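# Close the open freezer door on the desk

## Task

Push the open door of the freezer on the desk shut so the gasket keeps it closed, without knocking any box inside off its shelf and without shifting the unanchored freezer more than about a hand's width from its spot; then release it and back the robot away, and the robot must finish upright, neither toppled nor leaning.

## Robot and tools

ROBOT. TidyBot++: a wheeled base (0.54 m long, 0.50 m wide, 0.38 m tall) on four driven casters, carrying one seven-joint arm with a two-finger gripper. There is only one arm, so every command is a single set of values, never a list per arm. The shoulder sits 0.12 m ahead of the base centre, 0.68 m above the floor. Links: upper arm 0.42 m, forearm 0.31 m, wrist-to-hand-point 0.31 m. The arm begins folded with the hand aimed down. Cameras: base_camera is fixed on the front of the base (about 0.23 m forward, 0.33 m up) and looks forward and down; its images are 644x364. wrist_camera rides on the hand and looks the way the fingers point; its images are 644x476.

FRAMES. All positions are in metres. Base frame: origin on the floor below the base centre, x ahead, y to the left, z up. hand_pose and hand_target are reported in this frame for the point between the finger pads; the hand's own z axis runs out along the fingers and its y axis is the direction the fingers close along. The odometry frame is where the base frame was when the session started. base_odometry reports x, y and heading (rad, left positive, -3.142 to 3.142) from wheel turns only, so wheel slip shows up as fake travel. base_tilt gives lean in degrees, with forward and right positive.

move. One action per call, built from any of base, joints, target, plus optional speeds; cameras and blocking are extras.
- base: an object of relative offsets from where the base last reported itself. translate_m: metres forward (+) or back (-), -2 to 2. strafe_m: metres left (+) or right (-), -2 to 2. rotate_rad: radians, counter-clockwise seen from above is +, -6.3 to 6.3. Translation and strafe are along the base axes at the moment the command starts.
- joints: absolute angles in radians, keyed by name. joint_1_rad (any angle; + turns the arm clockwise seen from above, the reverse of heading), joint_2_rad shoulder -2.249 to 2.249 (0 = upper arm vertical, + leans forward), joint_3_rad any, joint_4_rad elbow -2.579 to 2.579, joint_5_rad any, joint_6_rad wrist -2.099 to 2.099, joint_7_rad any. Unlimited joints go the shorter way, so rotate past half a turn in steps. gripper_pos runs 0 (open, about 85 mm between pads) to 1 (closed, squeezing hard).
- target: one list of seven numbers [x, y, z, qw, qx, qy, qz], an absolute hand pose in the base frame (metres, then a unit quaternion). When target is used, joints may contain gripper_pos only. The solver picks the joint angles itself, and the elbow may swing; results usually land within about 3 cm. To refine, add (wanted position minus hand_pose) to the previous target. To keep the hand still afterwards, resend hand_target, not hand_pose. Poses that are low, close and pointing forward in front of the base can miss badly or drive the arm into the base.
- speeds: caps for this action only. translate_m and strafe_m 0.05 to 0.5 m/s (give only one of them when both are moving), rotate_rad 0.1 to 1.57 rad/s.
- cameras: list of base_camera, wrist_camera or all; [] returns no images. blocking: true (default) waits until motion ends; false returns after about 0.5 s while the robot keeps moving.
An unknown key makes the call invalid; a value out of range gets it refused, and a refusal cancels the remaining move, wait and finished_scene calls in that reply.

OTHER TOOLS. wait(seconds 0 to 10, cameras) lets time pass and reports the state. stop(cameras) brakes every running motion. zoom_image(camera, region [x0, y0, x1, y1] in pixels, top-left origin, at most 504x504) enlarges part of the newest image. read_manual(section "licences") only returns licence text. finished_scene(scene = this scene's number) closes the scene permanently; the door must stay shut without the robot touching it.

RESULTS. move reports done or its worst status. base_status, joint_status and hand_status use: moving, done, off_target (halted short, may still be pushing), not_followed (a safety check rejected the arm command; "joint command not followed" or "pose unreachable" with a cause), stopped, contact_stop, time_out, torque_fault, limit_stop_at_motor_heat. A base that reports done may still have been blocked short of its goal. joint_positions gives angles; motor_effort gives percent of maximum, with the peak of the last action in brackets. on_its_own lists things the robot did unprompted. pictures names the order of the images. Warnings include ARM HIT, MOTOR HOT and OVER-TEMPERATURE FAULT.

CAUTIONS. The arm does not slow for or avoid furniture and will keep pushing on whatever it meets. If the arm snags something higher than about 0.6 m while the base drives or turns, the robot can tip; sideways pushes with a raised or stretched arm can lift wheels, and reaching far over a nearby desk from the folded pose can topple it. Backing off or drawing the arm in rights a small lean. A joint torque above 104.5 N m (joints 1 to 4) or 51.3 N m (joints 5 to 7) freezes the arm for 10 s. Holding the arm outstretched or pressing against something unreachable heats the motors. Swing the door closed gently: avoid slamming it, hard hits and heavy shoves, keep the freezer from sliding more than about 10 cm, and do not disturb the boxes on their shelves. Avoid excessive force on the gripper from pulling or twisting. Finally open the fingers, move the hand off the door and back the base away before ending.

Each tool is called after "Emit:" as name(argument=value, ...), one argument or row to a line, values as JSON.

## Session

Emit:
move(
  joints={"joint_1_rad": 0, "joint_3_rad": 3.1416, "joint_5_rad": 0, "joint_7_rad": 1.5708, "joint_6_rad": 0.68, "gripper_pos": 1},
)

Scene clock: 2.10 s.
move: done
base_odometry: x=+0.000 y=+0.000 heading=+0.000
base_tilt: forward=-0.5 right=+0.0
base_status: not commanded
joint_positions: joint_1_rad=+0.014 joint_2_rad=-0.338 joint_3_rad=+3.128 joint_4_rad=-2.514 joint_5_rad=-0.028 joint_6_rad=+0.601 joint_7_rad=+1.560 gripper_pos=+0.999
joint_status: all done
motor_effort: joint_1_rad=+0(2) joint_2_rad=-8(8) joint_3_rad=+0(1) joint_4_rad=+19(20) joint_5_rad=+0(2) joint_6_rad=+9(10) joint_7_rad=-1(2)
hand_pose: x=+0.5493 y=-0.0031 z=+0.8985 quat_wxyz=(-0.004, +0.708, -0.016, +0.706) (m; base frame)
hand_target: x=+0.5478 y=+0.0013 z=+0.9193 quat_wxyz=(+0.000, +0.683, +0.000, +0.731) (m; base frame)
hand_status: not commanded
pictures: base_camera, wrist_camera
camera_calibration:
wrist_camera: T_world_to_cam=[[0.00675766, -0.9987, -0.0505235, 0.0427534], [-0.0427474, 0.0501899, -0.997824, 0.9673], [0.999063, 0.00890271, -0.0423526, -0.370495], [0, 0, 0, 1]] pos_world=[0.411209, -0.00255251, 0.951664]

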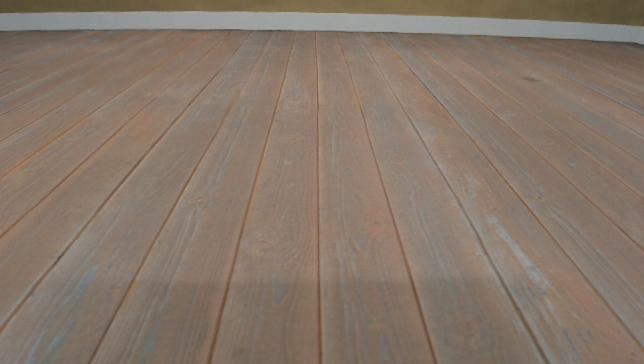

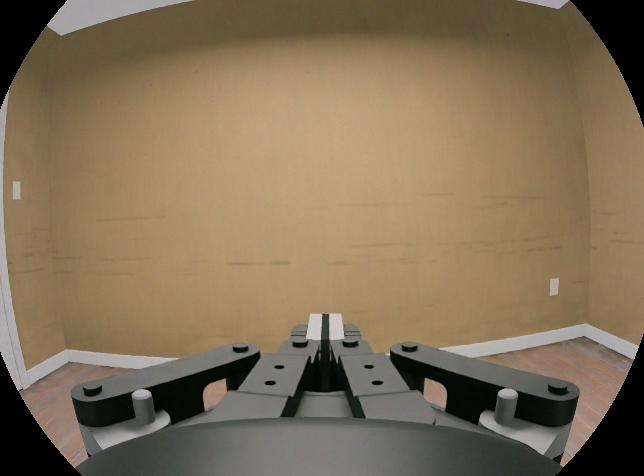

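Emit:
move(
  base={"rotate_rad": 1.5},
  cameras=["wrist_camera"],
)

Scene clock: 7.90 s.
move: done
base_odometry: x=+0.000 y=+0.000 heading=+1.500
base_tilt: forward=-0.5 right=+0.0
base_status: done
joint_positions: joint_1_rad=+0.008 joint_2_rad=-0.338 joint_3_rad=+3.134 joint_4_rad=-2.514 joint_5_rad=-0.028 joint_6_rad=+0.602 joint_7_rad=+1.560 gripper_pos=+0.999
joint_status: not commanded
motor_effort: joint_1_rad=+0(2) joint_2_rad=-7(9) joint_3_rad=+0(2) joint_4_rad=+19(20) joint_5_rad=-1(1) joint_6_rad=+9(10) joint_7_rad=-1(1)
hand_pose: x=+0.5493 y=-0.0031 z=+0.8988 quat_wxyz=(-0.005, +0.708, -0.017, +0.706) (m; base frame)
hand_target: x=+0.5478 y=+0.0013 z=+0.9193 quat_wxyz=(+0.000, +0.683, +0.000, +0.731) (m; base frame)
hand_status: not commanded
pictures: wrist_camera
camera_calibration:
wrist_camera: T_world_to_cam=[[0.00786225, -0.998599, -0.0523244, 0.0438109], [-0.0418089, 0.0519519, -0.997774, 0.967074], [0.999095, 0.0100324, -0.0413419, -0.371468], [0, 0, 0, 1]] pos_world=[0.41122, -0.00276511, 0.951857]

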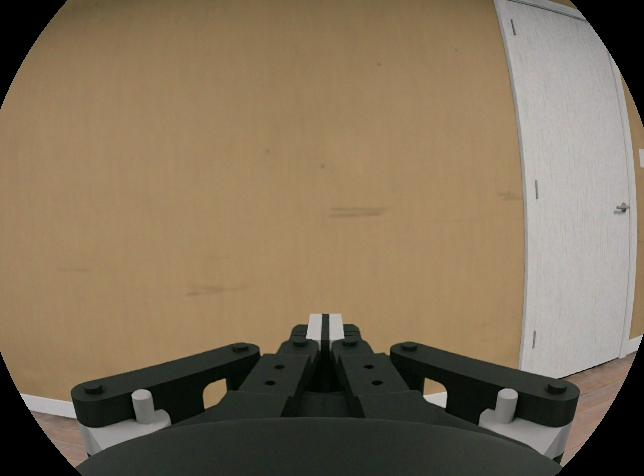

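Opposite direction: -3.0 (to heading −1.5).

Emit:
move(
  base={"rotate_rad": 1.7},
  cameras=["wrist_camera"],
)

Scene clock: 13.37 s.
move: done
base_odometry: x=+0.000 y=+0.000 heading=-3.084
base_tilt: forward=-0.5 right=+0.0
base_status: done
joint_positions: joint_1_rad=+0.006 joint_2_rad=-0.338 joint_3_rad=+3.136 joint_4_rad=-2.514 joint_5_rad=-0.028 joint_6_rad=+0.602 joint_7_rad=+1.560 gripper_pos=+0.999
joint_status: not commanded
motor_effort: joint_1_rad=+0(2) joint_2_rad=-7(9) joint_3_rad=+0(2) joint_4_rad=+19(20) joint_5_rad=+0(2) joint_6_rad=+9(10) joint_7_rad=+0(1)
hand_pose: x=+0.5494 y=-0.0035 z=+0.8989 quat_wxyz=(-0.005, +0.708, -0.017, +0.706) (m; base frame)
hand_target: x=+0.5478 y=+0.0013 z=+0.9193 quat_wxyz=(+0.000, +0.683, +0.000, +0.731) (m; base frame)
hand_status: not commanded
pictures: wrist_camera
camera_calibration:
wrist_camera: T_world_to_cam=[[0.0073926, -0.998559, -0.0531572, 0.0444337], [-0.0416569, 0.0528049, -0.997736, 0.967028], [0.999105, 0.00959022, -0.0412065, -0.371616], [0, 0, 0, 1]] pos_world=[0.411239, -0.00313033, 0.951887]

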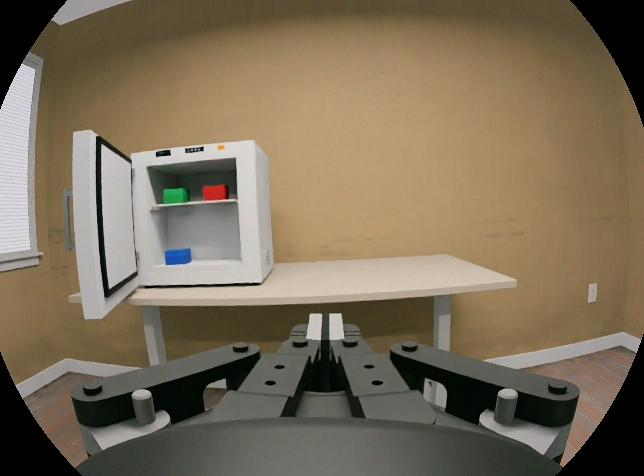

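Emit:
zoom_image(
  camera="wrist_camera",
  region=[60, 110, 280, 330],
)

Scaled by 2.291.

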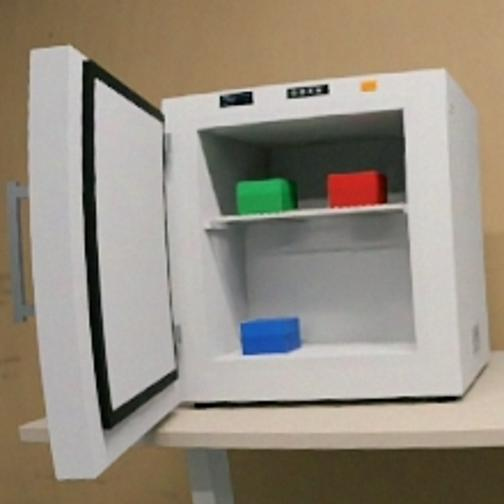

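Emit:
move(
  base={"translate_m": 0.2, "strafe_m": 1.168, "rotate_rad": -0.45},
  joints={"joint_1_rad": 0, "joint_2_rad": 0.47, "joint_3_rad": 3.1416, "joint_4_rad": -2.07, "joint_5_rad": 0, "joint_6_rad": 1.03, "joint_7_rad": 1.5708},
  cameras=["wrist_camera"],
)

Scene clock: 46.17 s.
move: done
base_odometry: x=-0.132 y=-1.178 heading=+2.749
base_tilt: forward=-0.5 right=+0.0
base_status: done
joint_positions: joint_1_rad=+0.001 joint_2_rad=+0.458 joint_3_rad=+3.142 joint_4_rad=-2.076 joint_5_rad=-0.028 joint_6_rad=+0.952 joint_7_rad=+1.560 gripper_pos=+0.999
joint_status: all done
motor_effort: joint_1_rad=+0(3) joint_2_rad=-31(33) joint_3_rad=+0(2) joint_4_rad=+15(20) joint_5_rad=+0(2) joint_6_rad=+9(10) joint_7_rad=-1(2)
hand_pose: x=+0.7956 y=-0.0064 z=+0.7971 quat_wxyz=(-0.001, +0.711, -0.018, +0.703) (m; base frame)
hand_target: x=+0.7982 y=+0.0013 z=+0.8167 quat_wxyz=(+0.000, +0.685, +0.000, +0.728) (m; base frame)
hand_status: not commanded
pictures: wrist_camera
camera_calibration:
wrist_camera: T_world_to_cam=[[-0.000211507, -0.998849, -0.0479719, 0.0361969], [-0.0502157, 0.047922, -0.997588, 0.88256], [0.998738, 0.00219794, -0.050168, -0.614444], [0, 0, 0, 1]] pos_world=[0.657995, -0.00478826, 0.851342]

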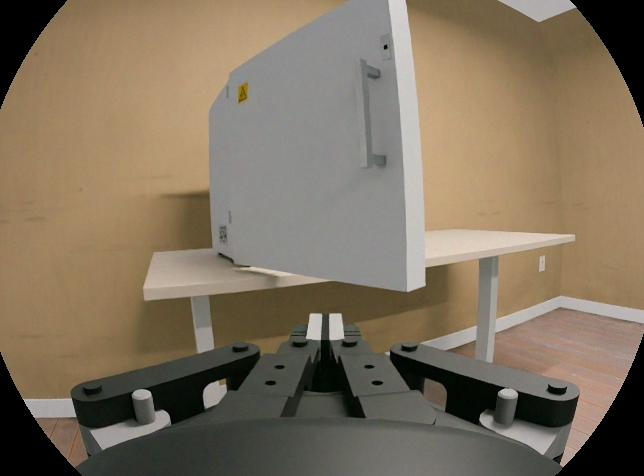

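Emit:
move(
  base={"translate_m": 0.4, "strafe_m": 0.193},
  cameras=["wrist_camera"],
)

Emit:
move(
  base={"translate_m": 0.146, "strafe_m": -0.308},
  speeds={"translate_m": 0.15},
  cameras=["wrist_camera"],
)

Scene clock: 56.37 s.
move: done
base_odometry: x=-0.576 y=-1.203 heading=+2.749
base_tilt: forward=-0.4 right=+0.0
base_status: done
joint_positions: joint_1_rad=+0.000 joint_2_rad=+0.462 joint_3_rad=+3.142 joint_4_rad=-2.071 joint_5_rad=-0.028 joint_6_rad=+0.955 joint_7_rad=+1.560 gripper_pos=+0.999
joint_status: not commanded
motor_effort: joint_1_rad=+0(3) joint_2_rad=-31(34) joint_3_rad=+0(1) joint_4_rad=+16(16) joint_5_rad=+0(1) joint_6_rad=+9(10) joint_7_rad=-1(1)
hand_pose: x=+0.7976 y=-0.0059 z=+0.7981 quat_wxyz=(-0.001, +0.710, -0.018, +0.704) (m; base frame)
hand_target: x=+0.7982 y=+0.0013 z=+0.8167 quat_wxyz=(+0.000, +0.685, +0.000, +0.728) (m; base frame)
hand_status: not commanded
pictures: wrist_camera
camera_calibration:
wrist_camera: T_world_to_cam=[[0.000692811, -0.998851, -0.0479155, 0.0359551], [-0.045755, 0.0478336, -0.997807, 0.88019], [0.998952, 0.00288366, -0.0456693, -0.620161], [0, 0, 0, 1]] pos_world=[0.659759, -0.00440056, 0.85166]

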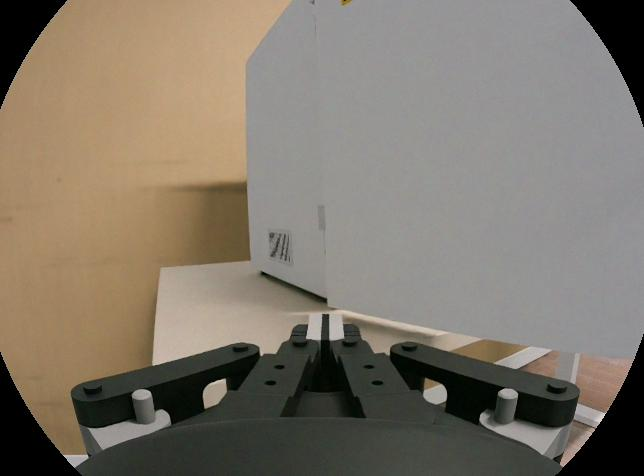

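Scene clock: 59.30 s.
move: done
base_odometry: x=-0.593 y=-0.862 heading=+2.749
base_tilt: forward=-0.4 right=+0.0
base_status: done
joint_positions: joint_1_rad=-0.001 joint_2_rad=+0.462 joint_3_rad=+3.139 joint_4_rad=-2.071 joint_5_rad=-0.024 joint_6_rad=+0.956 joint_7_rad=+1.560 gripper_pos=+0.999
joint_status: not commanded
motor_effort: joint_1_rad=+1(4) joint_2_rad=-32(34) joint_3_rad=+0(4) joint_4_rad=+15(18) joint_5_rad=-1(4) joint_6_rad=+9(10) joint_7_rad=-1(1)
hand_pose: x=+0.7975 y=-0.0025 z=+0.7986 quat_wxyz=(-0.003, +0.709, -0.015, +0.705) (m; base frame)
hand_target: x=+0.7982 y=+0.0013 z=+0.8167 quat_wxyz=(+0.000, +0.685, +0.000, +0.728) (m; base frame)
hand_status: not commanded
pictures: wrist_camera
camera_calibration:
wrist_camera: T_world_to_cam=[[0.00765932, -0.998855, -0.0472329, 0.0332793], [-0.0448655, 0.0468434, -0.997894, 0.879883], [0.998964, 0.00976232, -0.0444553, -0.620938], [0, 0, 0, 1]] pos_world=[0.659516, -0.00191376, 0.851999]

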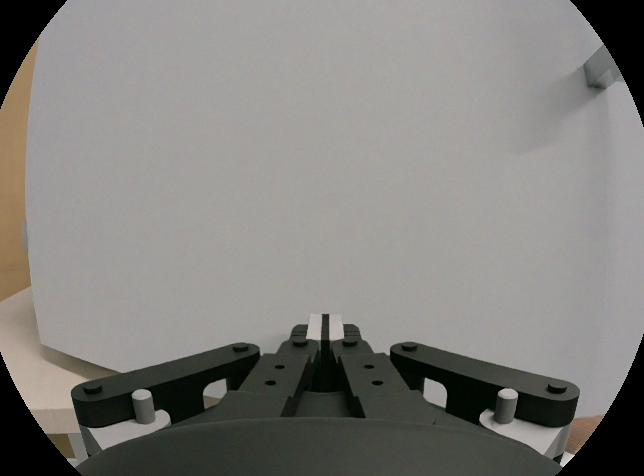

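Emit:
move(
  base={"translate_m": -0.12},
  cameras=[],
)

Emit:
move(
  base={"translate_m": 0.0485, "strafe_m": -0.555, "rotate_rad": 0.4},
  speeds={"rotate_rad": 0.3},
  cameras=["wrist_camera"],
)

Scene clock: 70.13 s.
move: done
base_odometry: x=-0.482 y=-0.908 heading=+2.749
base_tilt: forward=-0.5 right=+0.0
base_status: done
joint_positions: joint_1_rad=-0.001 joint_2_rad=+0.459 joint_3_rad=+3.139 joint_4_rad=-2.070 joint_5_rad=-0.024 joint_6_rad=+0.957 joint_7_rad=+1.560 gripper_pos=+0.999
joint_status: not commanded
motor_effort: joint_1_rad=+0(2) joint_2_rad=-32(34) joint_3_rad=+0(1) joint_4_rad=+15(17) joint_5_rad=+0(1) joint_6_rad=+9(10) joint_7_rad=-1(1)
hand_pose: x=+0.7972 y=-0.0025 z=+0.8013 quat_wxyz=(-0.004, +0.708, -0.015, +0.706) (m; base frame)
hand_target: x=+0.7982 y=+0.0013 z=+0.8167 quat_wxyz=(+0.000, +0.685, +0.000, +0.728) (m; base frame)
hand_status: not commanded
pictures: none
No camera images: "cameras" was empty.

Scene clock: 72.57 s.
move: done
base_odometry: x=-0.315 y=-0.377 heading=-3.133
base_tilt: forward=-0.4 right=+0.0
base_status: done
joint_positions: joint_1_rad=+0.003 joint_2_rad=+0.459 joint_3_rad=+3.142 joint_4_rad=-2.070 joint_5_rad=-0.024 joint_6_rad=+0.957 joint_7_rad=+1.560 gripper_pos=+0.999
joint_status: not commanded
motor_effort: joint_1_rad=+0(3) joint_2_rad=-32(33) joint_3_rad=+0(2) joint_4_rad=+15(16) joint_5_rad=+0(1) joint_6_rad=+9(10) joint_7_rad=-1(1)
hand_pose: x=+0.7972 y=-0.0068 z=+0.8014 quat_wxyz=(-0.001, +0.707, -0.017, +0.707) (m; base frame)
hand_target: x=+0.7982 y=+0.0013 z=+0.8167 quat_wxyz=(+0.000, +0.685, +0.000, +0.728) (m; base frame)
hand_status: not commanded
pictures: wrist_camera
camera_calibration:
wrist_camera: T_world_to_cam=[[0.00141263, -0.998943, -0.0459392, 0.0331207], [-0.0397566, 0.0458468, -0.998157, 0.879023], [0.999208, 0.00323642, -0.0396498, -0.624637], [0, 0, 0, 1]] pos_world=[0.659043, -0.00519315, 0.854158]

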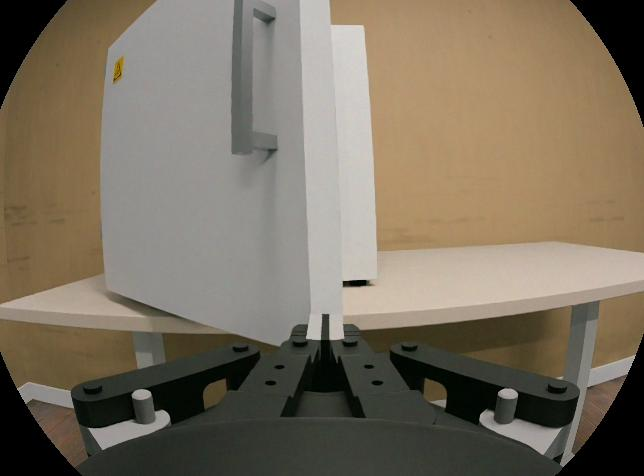

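Emit:
move(
  base={"strafe_m": 0.07},
  cameras=[],
)

Emit:
move(
  base={"translate_m": 0.27, "strafe_m": -0.06},
  speeds={"translate_m": 0.15},
  cameras=["wrist_camera"],
)

Scene clock: 81.50 s.
move: done
base_odometry: x=-0.314 y=-0.447 heading=-3.133
base_tilt: forward=-0.5 right=+0.0
base_status: done
joint_positions: joint_1_rad=-0.002 joint_2_rad=+0.459 joint_3_rad=+3.141 joint_4_rad=-2.070 joint_5_rad=-0.024 joint_6_rad=+0.958 joint_7_rad=+1.560 gripper_pos=+0.999
joint_status: not commanded
motor_effort: joint_1_rad=+0(3) joint_2_rad=-32(33) joint_3_rad=+0(2) joint_4_rad=+15(16) joint_5_rad=+0(2) joint_6_rad=+9(10) joint_7_rad=-1(1)
hand_pose: x=+0.7974 y=-0.0031 z=+0.8014 quat_wxyz=(-0.003, +0.707, -0.015, +0.707) (m; base frame)
hand_target: x=+0.7982 y=+0.0013 z=+0.8167 quat_wxyz=(+0.000, +0.685, +0.000, +0.728) (m; base frame)
hand_status: not commanded
pictures: none
No camera images: "cameras" was empty.

Scene clock: 84.00 s.
move: done
base_odometry: x=-0.585 y=-0.389 heading=-3.133
base_tilt: forward=-0.4 right=+0.0
base_status: done
joint_positions: joint_1_rad=-0.002 joint_2_rad=+0.461 joint_3_rad=+3.141 joint_4_rad=-2.070 joint_5_rad=-0.023 joint_6_rad=+0.958 joint_7_rad=+1.560 gripper_pos=+0.999
joint_status: not commanded
motor_effort: joint_1_rad=+0(3) joint_2_rad=-32(33) joint_3_rad=+0(2) joint_4_rad=+15(17) joint_5_rad=-1(2) joint_6_rad=+8(10) joint_7_rad=-1(1)
hand_pose: x=+0.7977 y=-0.0027 z=+0.8008 quat_wxyz=(-0.003, +0.708, -0.014, +0.707) (m; base frame)
hand_target: x=+0.7982 y=+0.0013 z=+0.8167 quat_wxyz=(+0.000, +0.685, +0.000, +0.728) (m; base frame)
hand_status: not commanded
pictures: wrist_camera
camera_calibration:
wrist_camera: T_world_to_cam=[[0.00772534, -0.99892, -0.045814, 0.0320578], [-0.0400976, 0.045469, -0.998161, 0.878552], [0.999166, 0.00954816, -0.0397031, -0.625067], [0, 0, 0, 1]] pos_world=[0.659526, -0.00195555, 0.853588]

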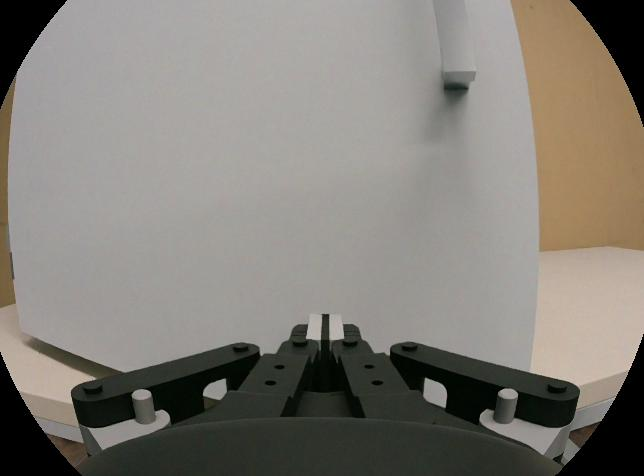

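Emit:
move(
  base={"translate_m": 0.06, "strafe_m": -0.025},
  speeds={"translate_m": 0.1},
  cameras=["wrist_camera"],
)

Scene clock: 89.10 s.
move: done
base_odometry: x=-0.645 y=-0.365 heading=-3.132
base_tilt: forward=-0.4 right=+0.0
base_status: done
joint_positions: joint_1_rad=-0.002 joint_2_rad=+0.462 joint_3_rad=+3.141 joint_4_rad=-2.069 joint_5_rad=-0.023 joint_6_rad=+0.958 joint_7_rad=+1.560 gripper_pos=+0.999
joint_status: not commanded
motor_effort: joint_1_rad=+0(2) joint_2_rad=-31(34) joint_3_rad=+0(1) joint_4_rad=+16(19) joint_5_rad=+0(1) joint_6_rad=+9(10) joint_7_rad=-1(1)
hand_pose: x=+0.7981 y=-0.0027 z=+0.8006 quat_wxyz=(-0.003, +0.708, -0.014, +0.707) (m; base frame)
hand_target: x=+0.7982 y=+0.0013 z=+0.8167 quat_wxyz=(+0.000, +0.685, +0.000, +0.728) (m; base frame)
hand_status: not commanded
pictures: wrist_camera
camera_calibration:
wrist_camera: T_world_to_cam=[[0.00772158, -0.99892, -0.0458111, 0.0320442], [-0.0401206, 0.0454661, -0.99816, 0.878332], [0.999165, 0.00954534, -0.0397262, -0.625426], [0, 0, 0, 1]] pos_world=[0.659895, -0.0019549, 0.853338]

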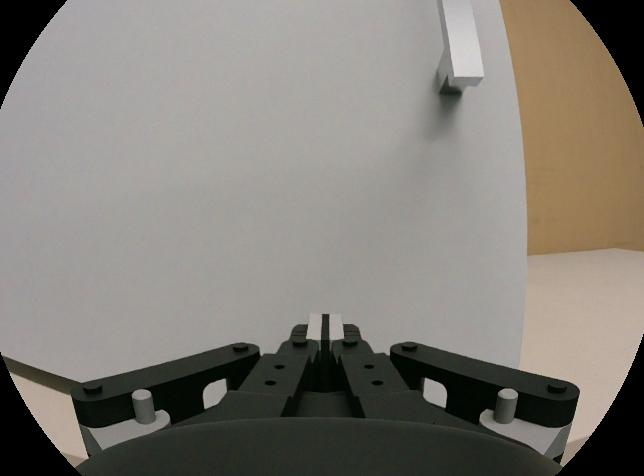

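Emit:
move(
  base={"translate_m": 0.035},
  speeds={"translate_m": 0.08},
  cameras=["wrist_camera"],
)

Scene clock: 94.17 s.
move: done
base_odometry: x=-0.680 y=-0.365 heading=-3.133
base_tilt: forward=-0.4 right=+0.0
base_status: done
joint_positions: joint_1_rad=-0.002 joint_2_rad=+0.462 joint_3_rad=+3.141 joint_4_rad=-2.068 joint_5_rad=-0.023 joint_6_rad=+0.958 joint_7_rad=+1.560 gripper_pos=+0.999
joint_status: not commanded
motor_effort: joint_1_rad=+0(2) joint_2_rad=-32(34) joint_3_rad=+0(1) joint_4_rad=+15(17) joint_5_rad=-1(1) joint_6_rad=+9(10) joint_7_rad=-1(1)
hand_pose: x=+0.7982 y=-0.0027 z=+0.8005 quat_wxyz=(-0.003, +0.707, -0.014, +0.707) (m; base frame)
hand_target: x=+0.7982 y=+0.0013 z=+0.8167 quat_wxyz=(+0.000, +0.685, +0.000, +0.728) (m; base frame)
hand_status: not commanded
pictures: wrist_camera
camera_calibration:
wrist_camera: T_world_to_cam=[[0.00772469, -0.99892, -0.0458072, 0.0320351], [-0.0399968, 0.0454633, -0.998165, 0.878199], [0.99917, 0.00954266, -0.0396025, -0.625659], [0, 0, 0, 1]] pos_world=[0.660017, -0.00195486, 0.853277]

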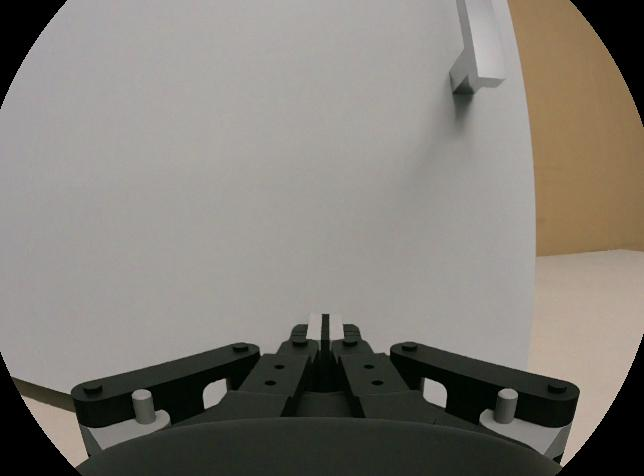

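Emit:
move(
  base={"translate_m": 0.015},
  speeds={"translate_m": 0.05},
  cameras=[],
)

Emit:
move(
  base={"translate_m": 0.01},
  speeds={"translate_m": 0.05},
  cameras=["wrist_camera"],
)

Scene clock: 101.40 s.
move: done
base_odometry: x=-0.695 y=-0.365 heading=-3.133
base_tilt: forward=-0.5 right=+0.0
base_status: done
joint_positions: joint_1_rad=-0.002 joint_2_rad=+0.462 joint_3_rad=+3.141 joint_4_rad=-2.068 joint_5_rad=-0.023 joint_6_rad=+0.958 joint_7_rad=+1.560 gripper_pos=+0.999
joint_status: not commanded
motor_effort: joint_1_rad=+1(1) joint_2_rad=-31(34) joint_3_rad=+0(1) joint_4_rad=+15(16) joint_5_rad=+0(1) joint_6_rad=+9(10) joint_7_rad=-1(1)
hand_pose: x=+0.7983 y=-0.0027 z=+0.8004 quat_wxyz=(-0.003, +0.708, -0.014, +0.707) (m; base frame)
hand_target: x=+0.7982 y=+0.0013 z=+0.8167 quat_wxyz=(+0.000, +0.685, +0.000, +0.728) (m; base frame)
hand_status: not commanded
pictures: none
No camera images: "cameras" was empty.

Scene clock: 102.07 s.
move: done
base_odometry: x=-0.706 y=-0.365 heading=-3.133
base_tilt: forward=-0.4 right=+0.0
base_status: done
joint_positions: joint_1_rad=-0.002 joint_2_rad=+0.463 joint_3_rad=+3.141 joint_4_rad=-2.067 joint_5_rad=-0.023 joint_6_rad=+0.958 joint_7_rad=+1.560 gripper_pos=+0.999
joint_status: not commanded
motor_effort: joint_1_rad=+0(1) joint_2_rad=-31(33) joint_3_rad=+0(0) joint_4_rad=+15(16) joint_5_rad=+0(1) joint_6_rad=+8(9) joint_7_rad=-1(1)
hand_pose: x=+0.7986 y=-0.0027 z=+0.8002 quat_wxyz=(-0.003, +0.708, -0.014, +0.707) (m; base frame)
hand_target: x=+0.7982 y=+0.0013 z=+0.8167 quat_wxyz=(+0.000, +0.685, +0.000, +0.728) (m; base frame)
hand_status: not commanded
pictures: wrist_camera
camera_calibration:
wrist_camera: T_world_to_cam=[[0.00771493, -0.998921, -0.0458063, 0.0320244], [-0.0401686, 0.0454611, -0.998158, 0.878013], [0.999163, 0.0095407, -0.0397745, -0.625907], [0, 0, 0, 1]] pos_world=[0.660404, -0.00195408, 0.852968]

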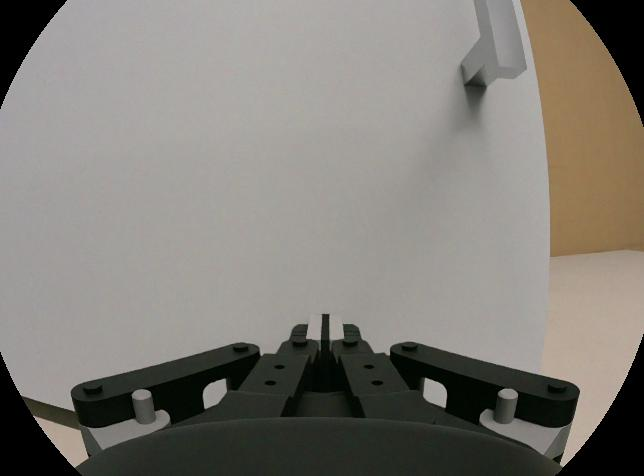

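Emit:
move(
  base={"translate_m": 0.01},
  speeds={"translate_m": 0.05},
  cameras=[],
)

Emit:
move(
  base={"translate_m": 0.01},
  speeds={"translate_m": 0.05},
  cameras=[],
)

Scene clock: 110.97 s.
move: done
base_odometry: x=-0.716 y=-0.365 heading=-3.133
base_tilt: forward=-0.4 right=+0.0
base_status: done
joint_positions: joint_1_rad=-0.002 joint_2_rad=+0.464 joint_3_rad=+3.141 joint_4_rad=-2.066 joint_5_rad=-0.023 joint_6_rad=+0.958 joint_7_rad=+1.560 gripper_pos=+0.999
joint_status: not commanded
motor_effort: joint_1_rad=+0(1) joint_2_rad=-31(33) joint_3_rad=+0(1) joint_4_rad=+15(17) joint_5_rad=+0(1) joint_6_rad=+9(10) joint_7_rad=-1(1)
hand_pose: x=+0.7990 y=-0.0027 z=+0.8000 quat_wxyz=(-0.003, +0.708, -0.014, +0.707) (m; base frame)
hand_target: x=+0.7982 y=+0.0013 z=+0.8167 quat_wxyz=(+0.000, +0.685, +0.000, +0.728) (m; base frame)
hand_status: not commanded
pictures: none
No camera images: "cameras" was empty.

Scene clock: 111.63 s.
move: done
base_odometry: x=-0.726 y=-0.365 heading=-3.133
base_tilt: forward=-0.5 right=+0.0
base_status: done
joint_positions: joint_1_rad=-0.002 joint_2_rad=+0.465 joint_3_rad=+3.141 joint_4_rad=-2.066 joint_5_rad=-0.023 joint_6_rad=+0.959 joint_7_rad=+1.560 gripper_pos=+0.999
joint_status: not commanded
motor_effort: joint_1_rad=+0(1) joint_2_rad=-32(33) joint_3_rad=+0(1) joint_4_rad=+15(16) joint_5_rad=+0(1) joint_6_rad=+9(9) joint_7_rad=-1(1)
hand_pose: x=+0.7991 y=-0.0027 z=+0.7997 quat_wxyz=(-0.003, +0.708, -0.014, +0.706) (m; base frame)
hand_target: x=+0.7982 y=+0.0013 z=+0.8167 quat_wxyz=(+0.000, +0.685, +0.000, +0.728) (m; base frame)
hand_status: not commanded
pictures: none
No camera images: "cameras" was empty.

Emit:
move(
  base={"translate_m": 0.01},
  speeds={"translate_m": 0.05},
  cameras=["wrist_camera"],
)

Scene clock: 117.97 s.
move: done
base_odometry: x=-0.736 y=-0.365 heading=-3.133
base_tilt: forward=-0.5 right=+0.0
base_status: done
joint_positions: joint_1_rad=-0.002 joint_2_rad=+0.465 joint_3_rad=+3.141 joint_4_rad=-2.066 joint_5_rad=-0.023 joint_6_rad=+0.959 joint_7_rad=+1.560 gripper_pos=+0.999
joint_status: not commanded
motor_effort: joint_1_rad=+0(1) joint_2_rad=-31(34) joint_3_rad=+0(0) joint_4_rad=+16(16) joint_5_rad=-1(1) joint_6_rad=+9(10) joint_7_rad=-1(1)
hand_pose: x=+0.7991 y=-0.0027 z=+0.7995 quat_wxyz=(-0.003, +0.708, -0.014, +0.706) (m; base frame)
hand_target: x=+0.7982 y=+0.0013 z=+0.8167 quat_wxyz=(+0.000, +0.685, +0.000, +0.728) (m; base frame)
hand_status: not commanded
pictures: wrist_camera
camera_calibration:
wrist_camera: T_world_to_cam=[[0.00768689, -0.998921, -0.0458064, 0.0320135], [-0.0407195, 0.0454571, -0.998136, 0.877804], [0.999141, 0.00953778, -0.0403262, -0.625981], [0, 0, 0, 1]] pos_world=[0.660941, -0.00195303, 0.852391]

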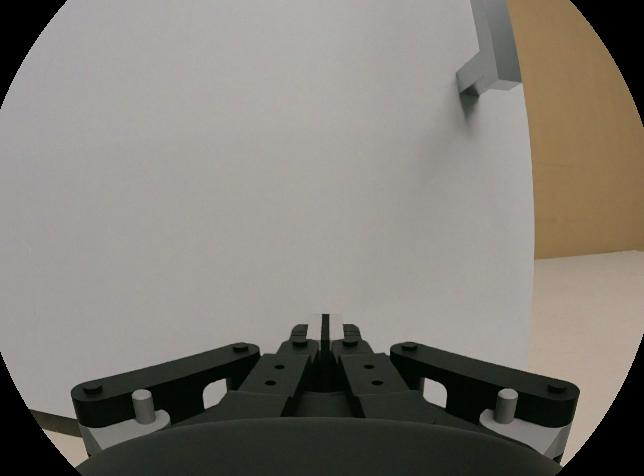

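Emit:
move(
  base={"translate_m": 0.012},
  speeds={"translate_m": 0.05},
  cameras=["wrist_camera"],
)

Scene clock: 123.63 s.
move: done
base_odometry: x=-0.748 y=-0.365 heading=-3.133
base_tilt: forward=-0.5 right=+0.0
base_status: done
joint_positions: joint_1_rad=-0.002 joint_2_rad=+0.459 joint_3_rad=+3.141 joint_4_rad=-2.074 joint_5_rad=-0.023 joint_6_rad=+0.962 joint_7_rad=+1.560 gripper_pos=+0.999
joint_status: not commanded
motor_effort: joint_1_rad=+1(1) joint_2_rad=-29(33) joint_3_rad=+0(0) joint_4_rad=+18(24) joint_5_rad=-1(1) joint_6_rad=+8(10) joint_7_rad=-1(1)
hand_pose: x=+0.7964 y=-0.0027 z=+0.8007 quat_wxyz=(-0.003, +0.707, -0.014, +0.707) (m; base frame)
hand_target: x=+0.7982 y=+0.0013 z=+0.8167 quat_wxyz=(+0.000, +0.685, +0.000, +0.728) (m; base frame)
hand_status: not commanded
pictures: wrist_camera
camera_calibration:
wrist_camera: T_world_to_cam=[[0.00770888, -0.998924, -0.0457253, 0.0319839], [-0.0391818, 0.0453898, -0.998201, 0.877698], [0.999202, 0.0094866, -0.0387897, -0.624463], [0, 0, 0, 1]] pos_world=[0.658108, -0.00196506, 0.853359]

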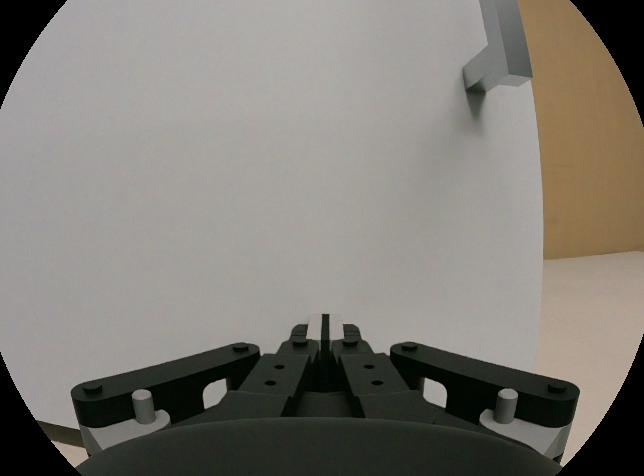

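Emit:
move(
  base={"translate_m": 0.01},
  speeds={"translate_m": 0.05},
)

Scene clock: 135.60 s.
move: done
base_odometry: x=-0.758 y=-0.364 heading=-3.133
base_tilt: forward=-0.5 right=+0.0
base_status: done
joint_positions: joint_1_rad=-0.002 joint_2_rad=+0.441 joint_3_rad=+3.141 joint_4_rad=-2.102 joint_5_rad=-0.023 joint_6_rad=+0.966 joint_7_rad=+1.560 gripper_pos=+0.999
joint_status: not commanded
motor_effort: joint_1_rad=+0(2) joint_2_rad=-26(31) joint_3_rad=+0(1) joint_4_rad=+23(24) joint_5_rad=-1(1) joint_6_rad=+8(10) joint_7_rad=-1(1)
hand_pose: x=+0.7868 y=-0.0027 z=+0.8007 quat_wxyz=(-0.003, +0.709, -0.014, +0.705) (m; base frame)
hand_target: x=+0.7982 y=+0.0013 z=+0.8167 quat_wxyz=(+0.000, +0.685, +0.000, +0.728) (m; base frame)
hand_status: not commanded
pictures: base_camera, wrist_camera
camera_calibration:
wrist_camera: T_world_to_cam=[[0.00739912, -0.998929, -0.0456822, 0.0322273], [-0.045141, 0.0453032, -0.997953, 0.881765], [0.998953, 0.00944611, -0.0447574, -0.609973], [0, 0, 0, 1]] pos_world=[0.648899, -0.00199209, 0.854131]

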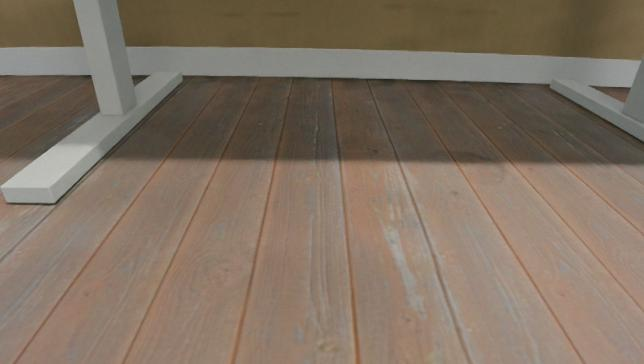

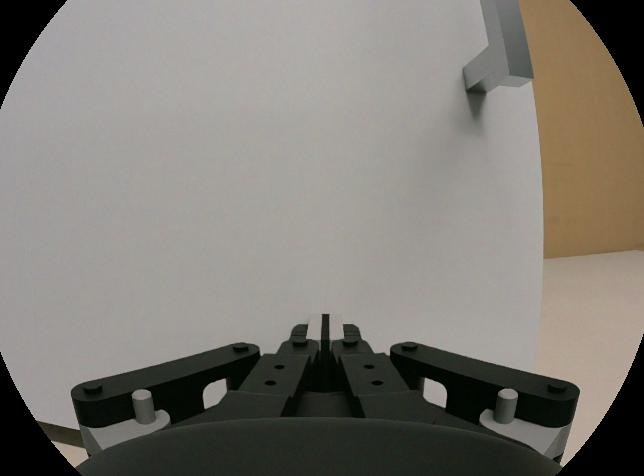

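Emit:
move(
  base={"translate_m": 0.01},
  speeds={"translate_m": 0.05},
  cameras=[],
)

Emit:
move(
  base={"translate_m": -0.385},
  speeds={"translate_m": 0.2},
)

Emit:
move(
  base={"strafe_m": -0.5, "rotate_rad": 0.35},
)

Scene clock: 150.33 s.
move: done
base_odometry: x=-0.768 y=-0.364 heading=-3.133
base_tilt: forward=-0.5 right=+0.0
base_status: done
joint_positions: joint_1_rad=-0.002 joint_2_rad=+0.423 joint_3_rad=+3.141 joint_4_rad=-2.129 joint_5_rad=-0.023 joint_6_rad=+0.969 joint_7_rad=+1.560 gripper_pos=+0.999
joint_status: not commanded
motor_effort: joint_1_rad=+0(1) joint_2_rad=-22(27) joint_3_rad=+1(2) joint_4_rad=+27(31) joint_5_rad=+0(2) joint_6_rad=+8(9) joint_7_rad=-1(1)
hand_pose: x=+0.7777 y=-0.0026 z=+0.8005 quat_wxyz=(-0.003, +0.711, -0.014, +0.703) (m; base frame)
hand_target: x=+0.7982 y=+0.0013 z=+0.8167 quat_wxyz=(+0.000, +0.685, +0.000, +0.728) (m; base frame)
hand_status: not commanded
pictures: none
No camera images: "cameras" was empty.

Scene clock: 153.03 s.
move: done
base_odometry: x=-0.383 y=-0.361 heading=-3.133
base_tilt: forward=-0.5 right=+0.0
base_status: done
joint_positions: joint_1_rad=-0.002 joint_2_rad=+0.464 joint_3_rad=+3.141 joint_4_rad=-2.063 joint_5_rad=-0.023 joint_6_rad=+0.970 joint_7_rad=+1.560 gripper_pos=+0.999
joint_status: not commanded
motor_effort: joint_1_rad=+0(1) joint_2_rad=-33(35) joint_3_rad=+0(1) joint_4_rad=+15(27) joint_5_rad=-1(2) joint_6_rad=+10(10) joint_7_rad=-1(1)
hand_pose: x=+0.7998 y=-0.0025 z=+0.8059 quat_wxyz=(-0.003, +0.702, -0.014, +0.712) (m; base frame)
hand_target: x=+0.7982 y=+0.0013 z=+0.8167 quat_wxyz=(+0.000, +0.685, +0.000, +0.728) (m; base frame)
hand_status: not commanded
pictures: base_camera, wrist_camera
camera_calibration:
wrist_camera: T_world_to_cam=[[0.00854701, -0.998921, -0.0456434, 0.0315993], [-0.0243552, 0.0454236, -0.998671, 0.871552], [0.999667, 0.00964731, -0.0239407, -0.640068], [0, 0, 0, 1]] pos_world=[0.660812, -0.0018488, 0.856512]

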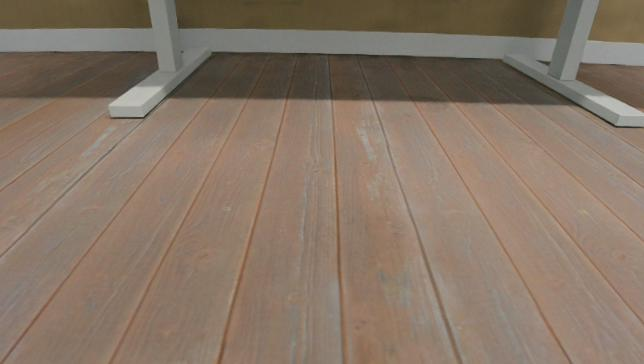

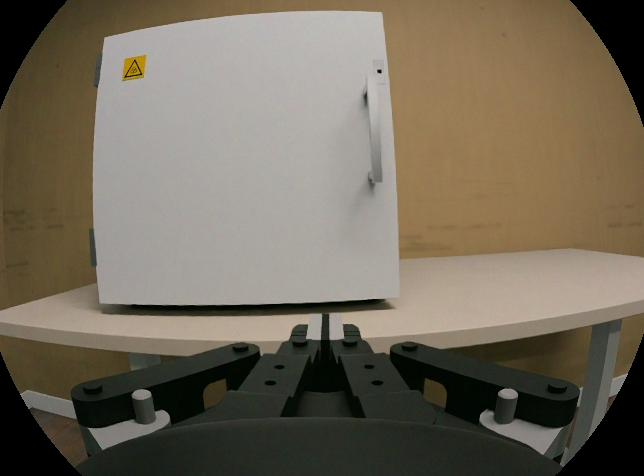

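Scene clock: 155.43 s.
move: done
base_odometry: x=-0.387 y=+0.139 heading=-2.783
base_tilt: forward=-0.5 right=+0.0
base_status: done
joint_positions: joint_1_rad=+0.000 joint_2_rad=+0.463 joint_3_rad=+3.138 joint_4_rad=-2.063 joint_5_rad=-0.023 joint_6_rad=+0.970 joint_7_rad=+1.560 gripper_pos=+0.999
joint_status: not commanded
motor_effort: joint_1_rad=+0(6) joint_2_rad=-32(33) joint_3_rad=+0(4) joint_4_rad=+15(16) joint_5_rad=+0(2) joint_6_rad=+8(10) joint_7_rad=-1(1)
hand_pose: x=+0.7998 y=-0.0026 z=+0.8060 quat_wxyz=(-0.004, +0.702, -0.015, +0.712) (m; base frame)
hand_target: x=+0.7982 y=+0.0013 z=+0.8167 quat_wxyz=(+0.000, +0.685, +0.000, +0.728) (m; base frame)
hand_status: not commanded
pictures: base_camera, wrist_camera
camera_calibration:
wrist_camera: T_world_to_cam=[[0.00878197, -0.998876, -0.0465869, 0.0320802], [-0.0242782, 0.046362, -0.99863, 0.871534], [0.999667, 0.00990098, -0.0238438, -0.640106], [0, 0, 0, 1]] pos_world=[0.66077, -0.00202425, 0.856571]

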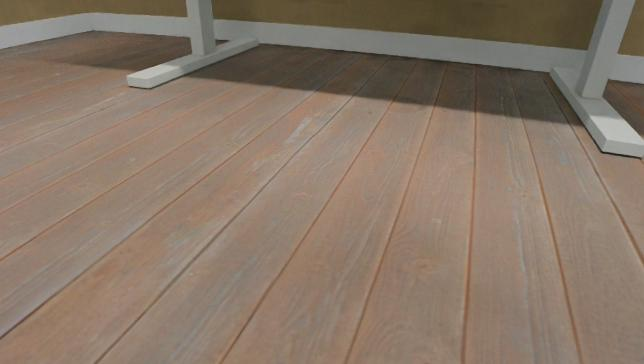

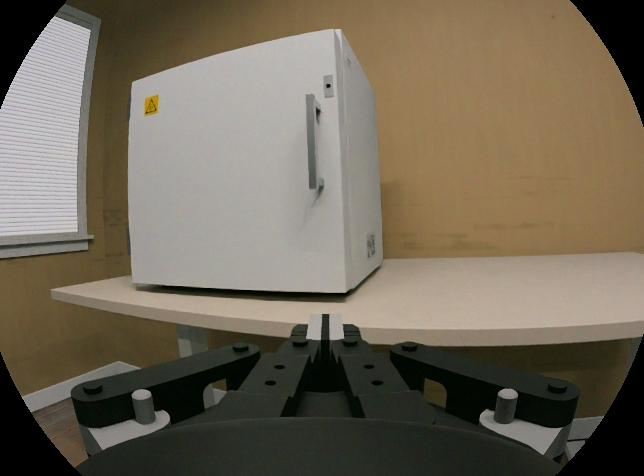

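Emit:
zoom_image(
  camera="wrist_camera",
  region=[280, 20, 400, 300],
)

Scaled by 1.800.

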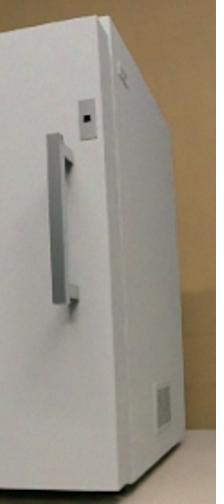

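Door is flush and uniform.

Emit:
finished_scene(
  scene=3,
)

The scene is finished: the task was done.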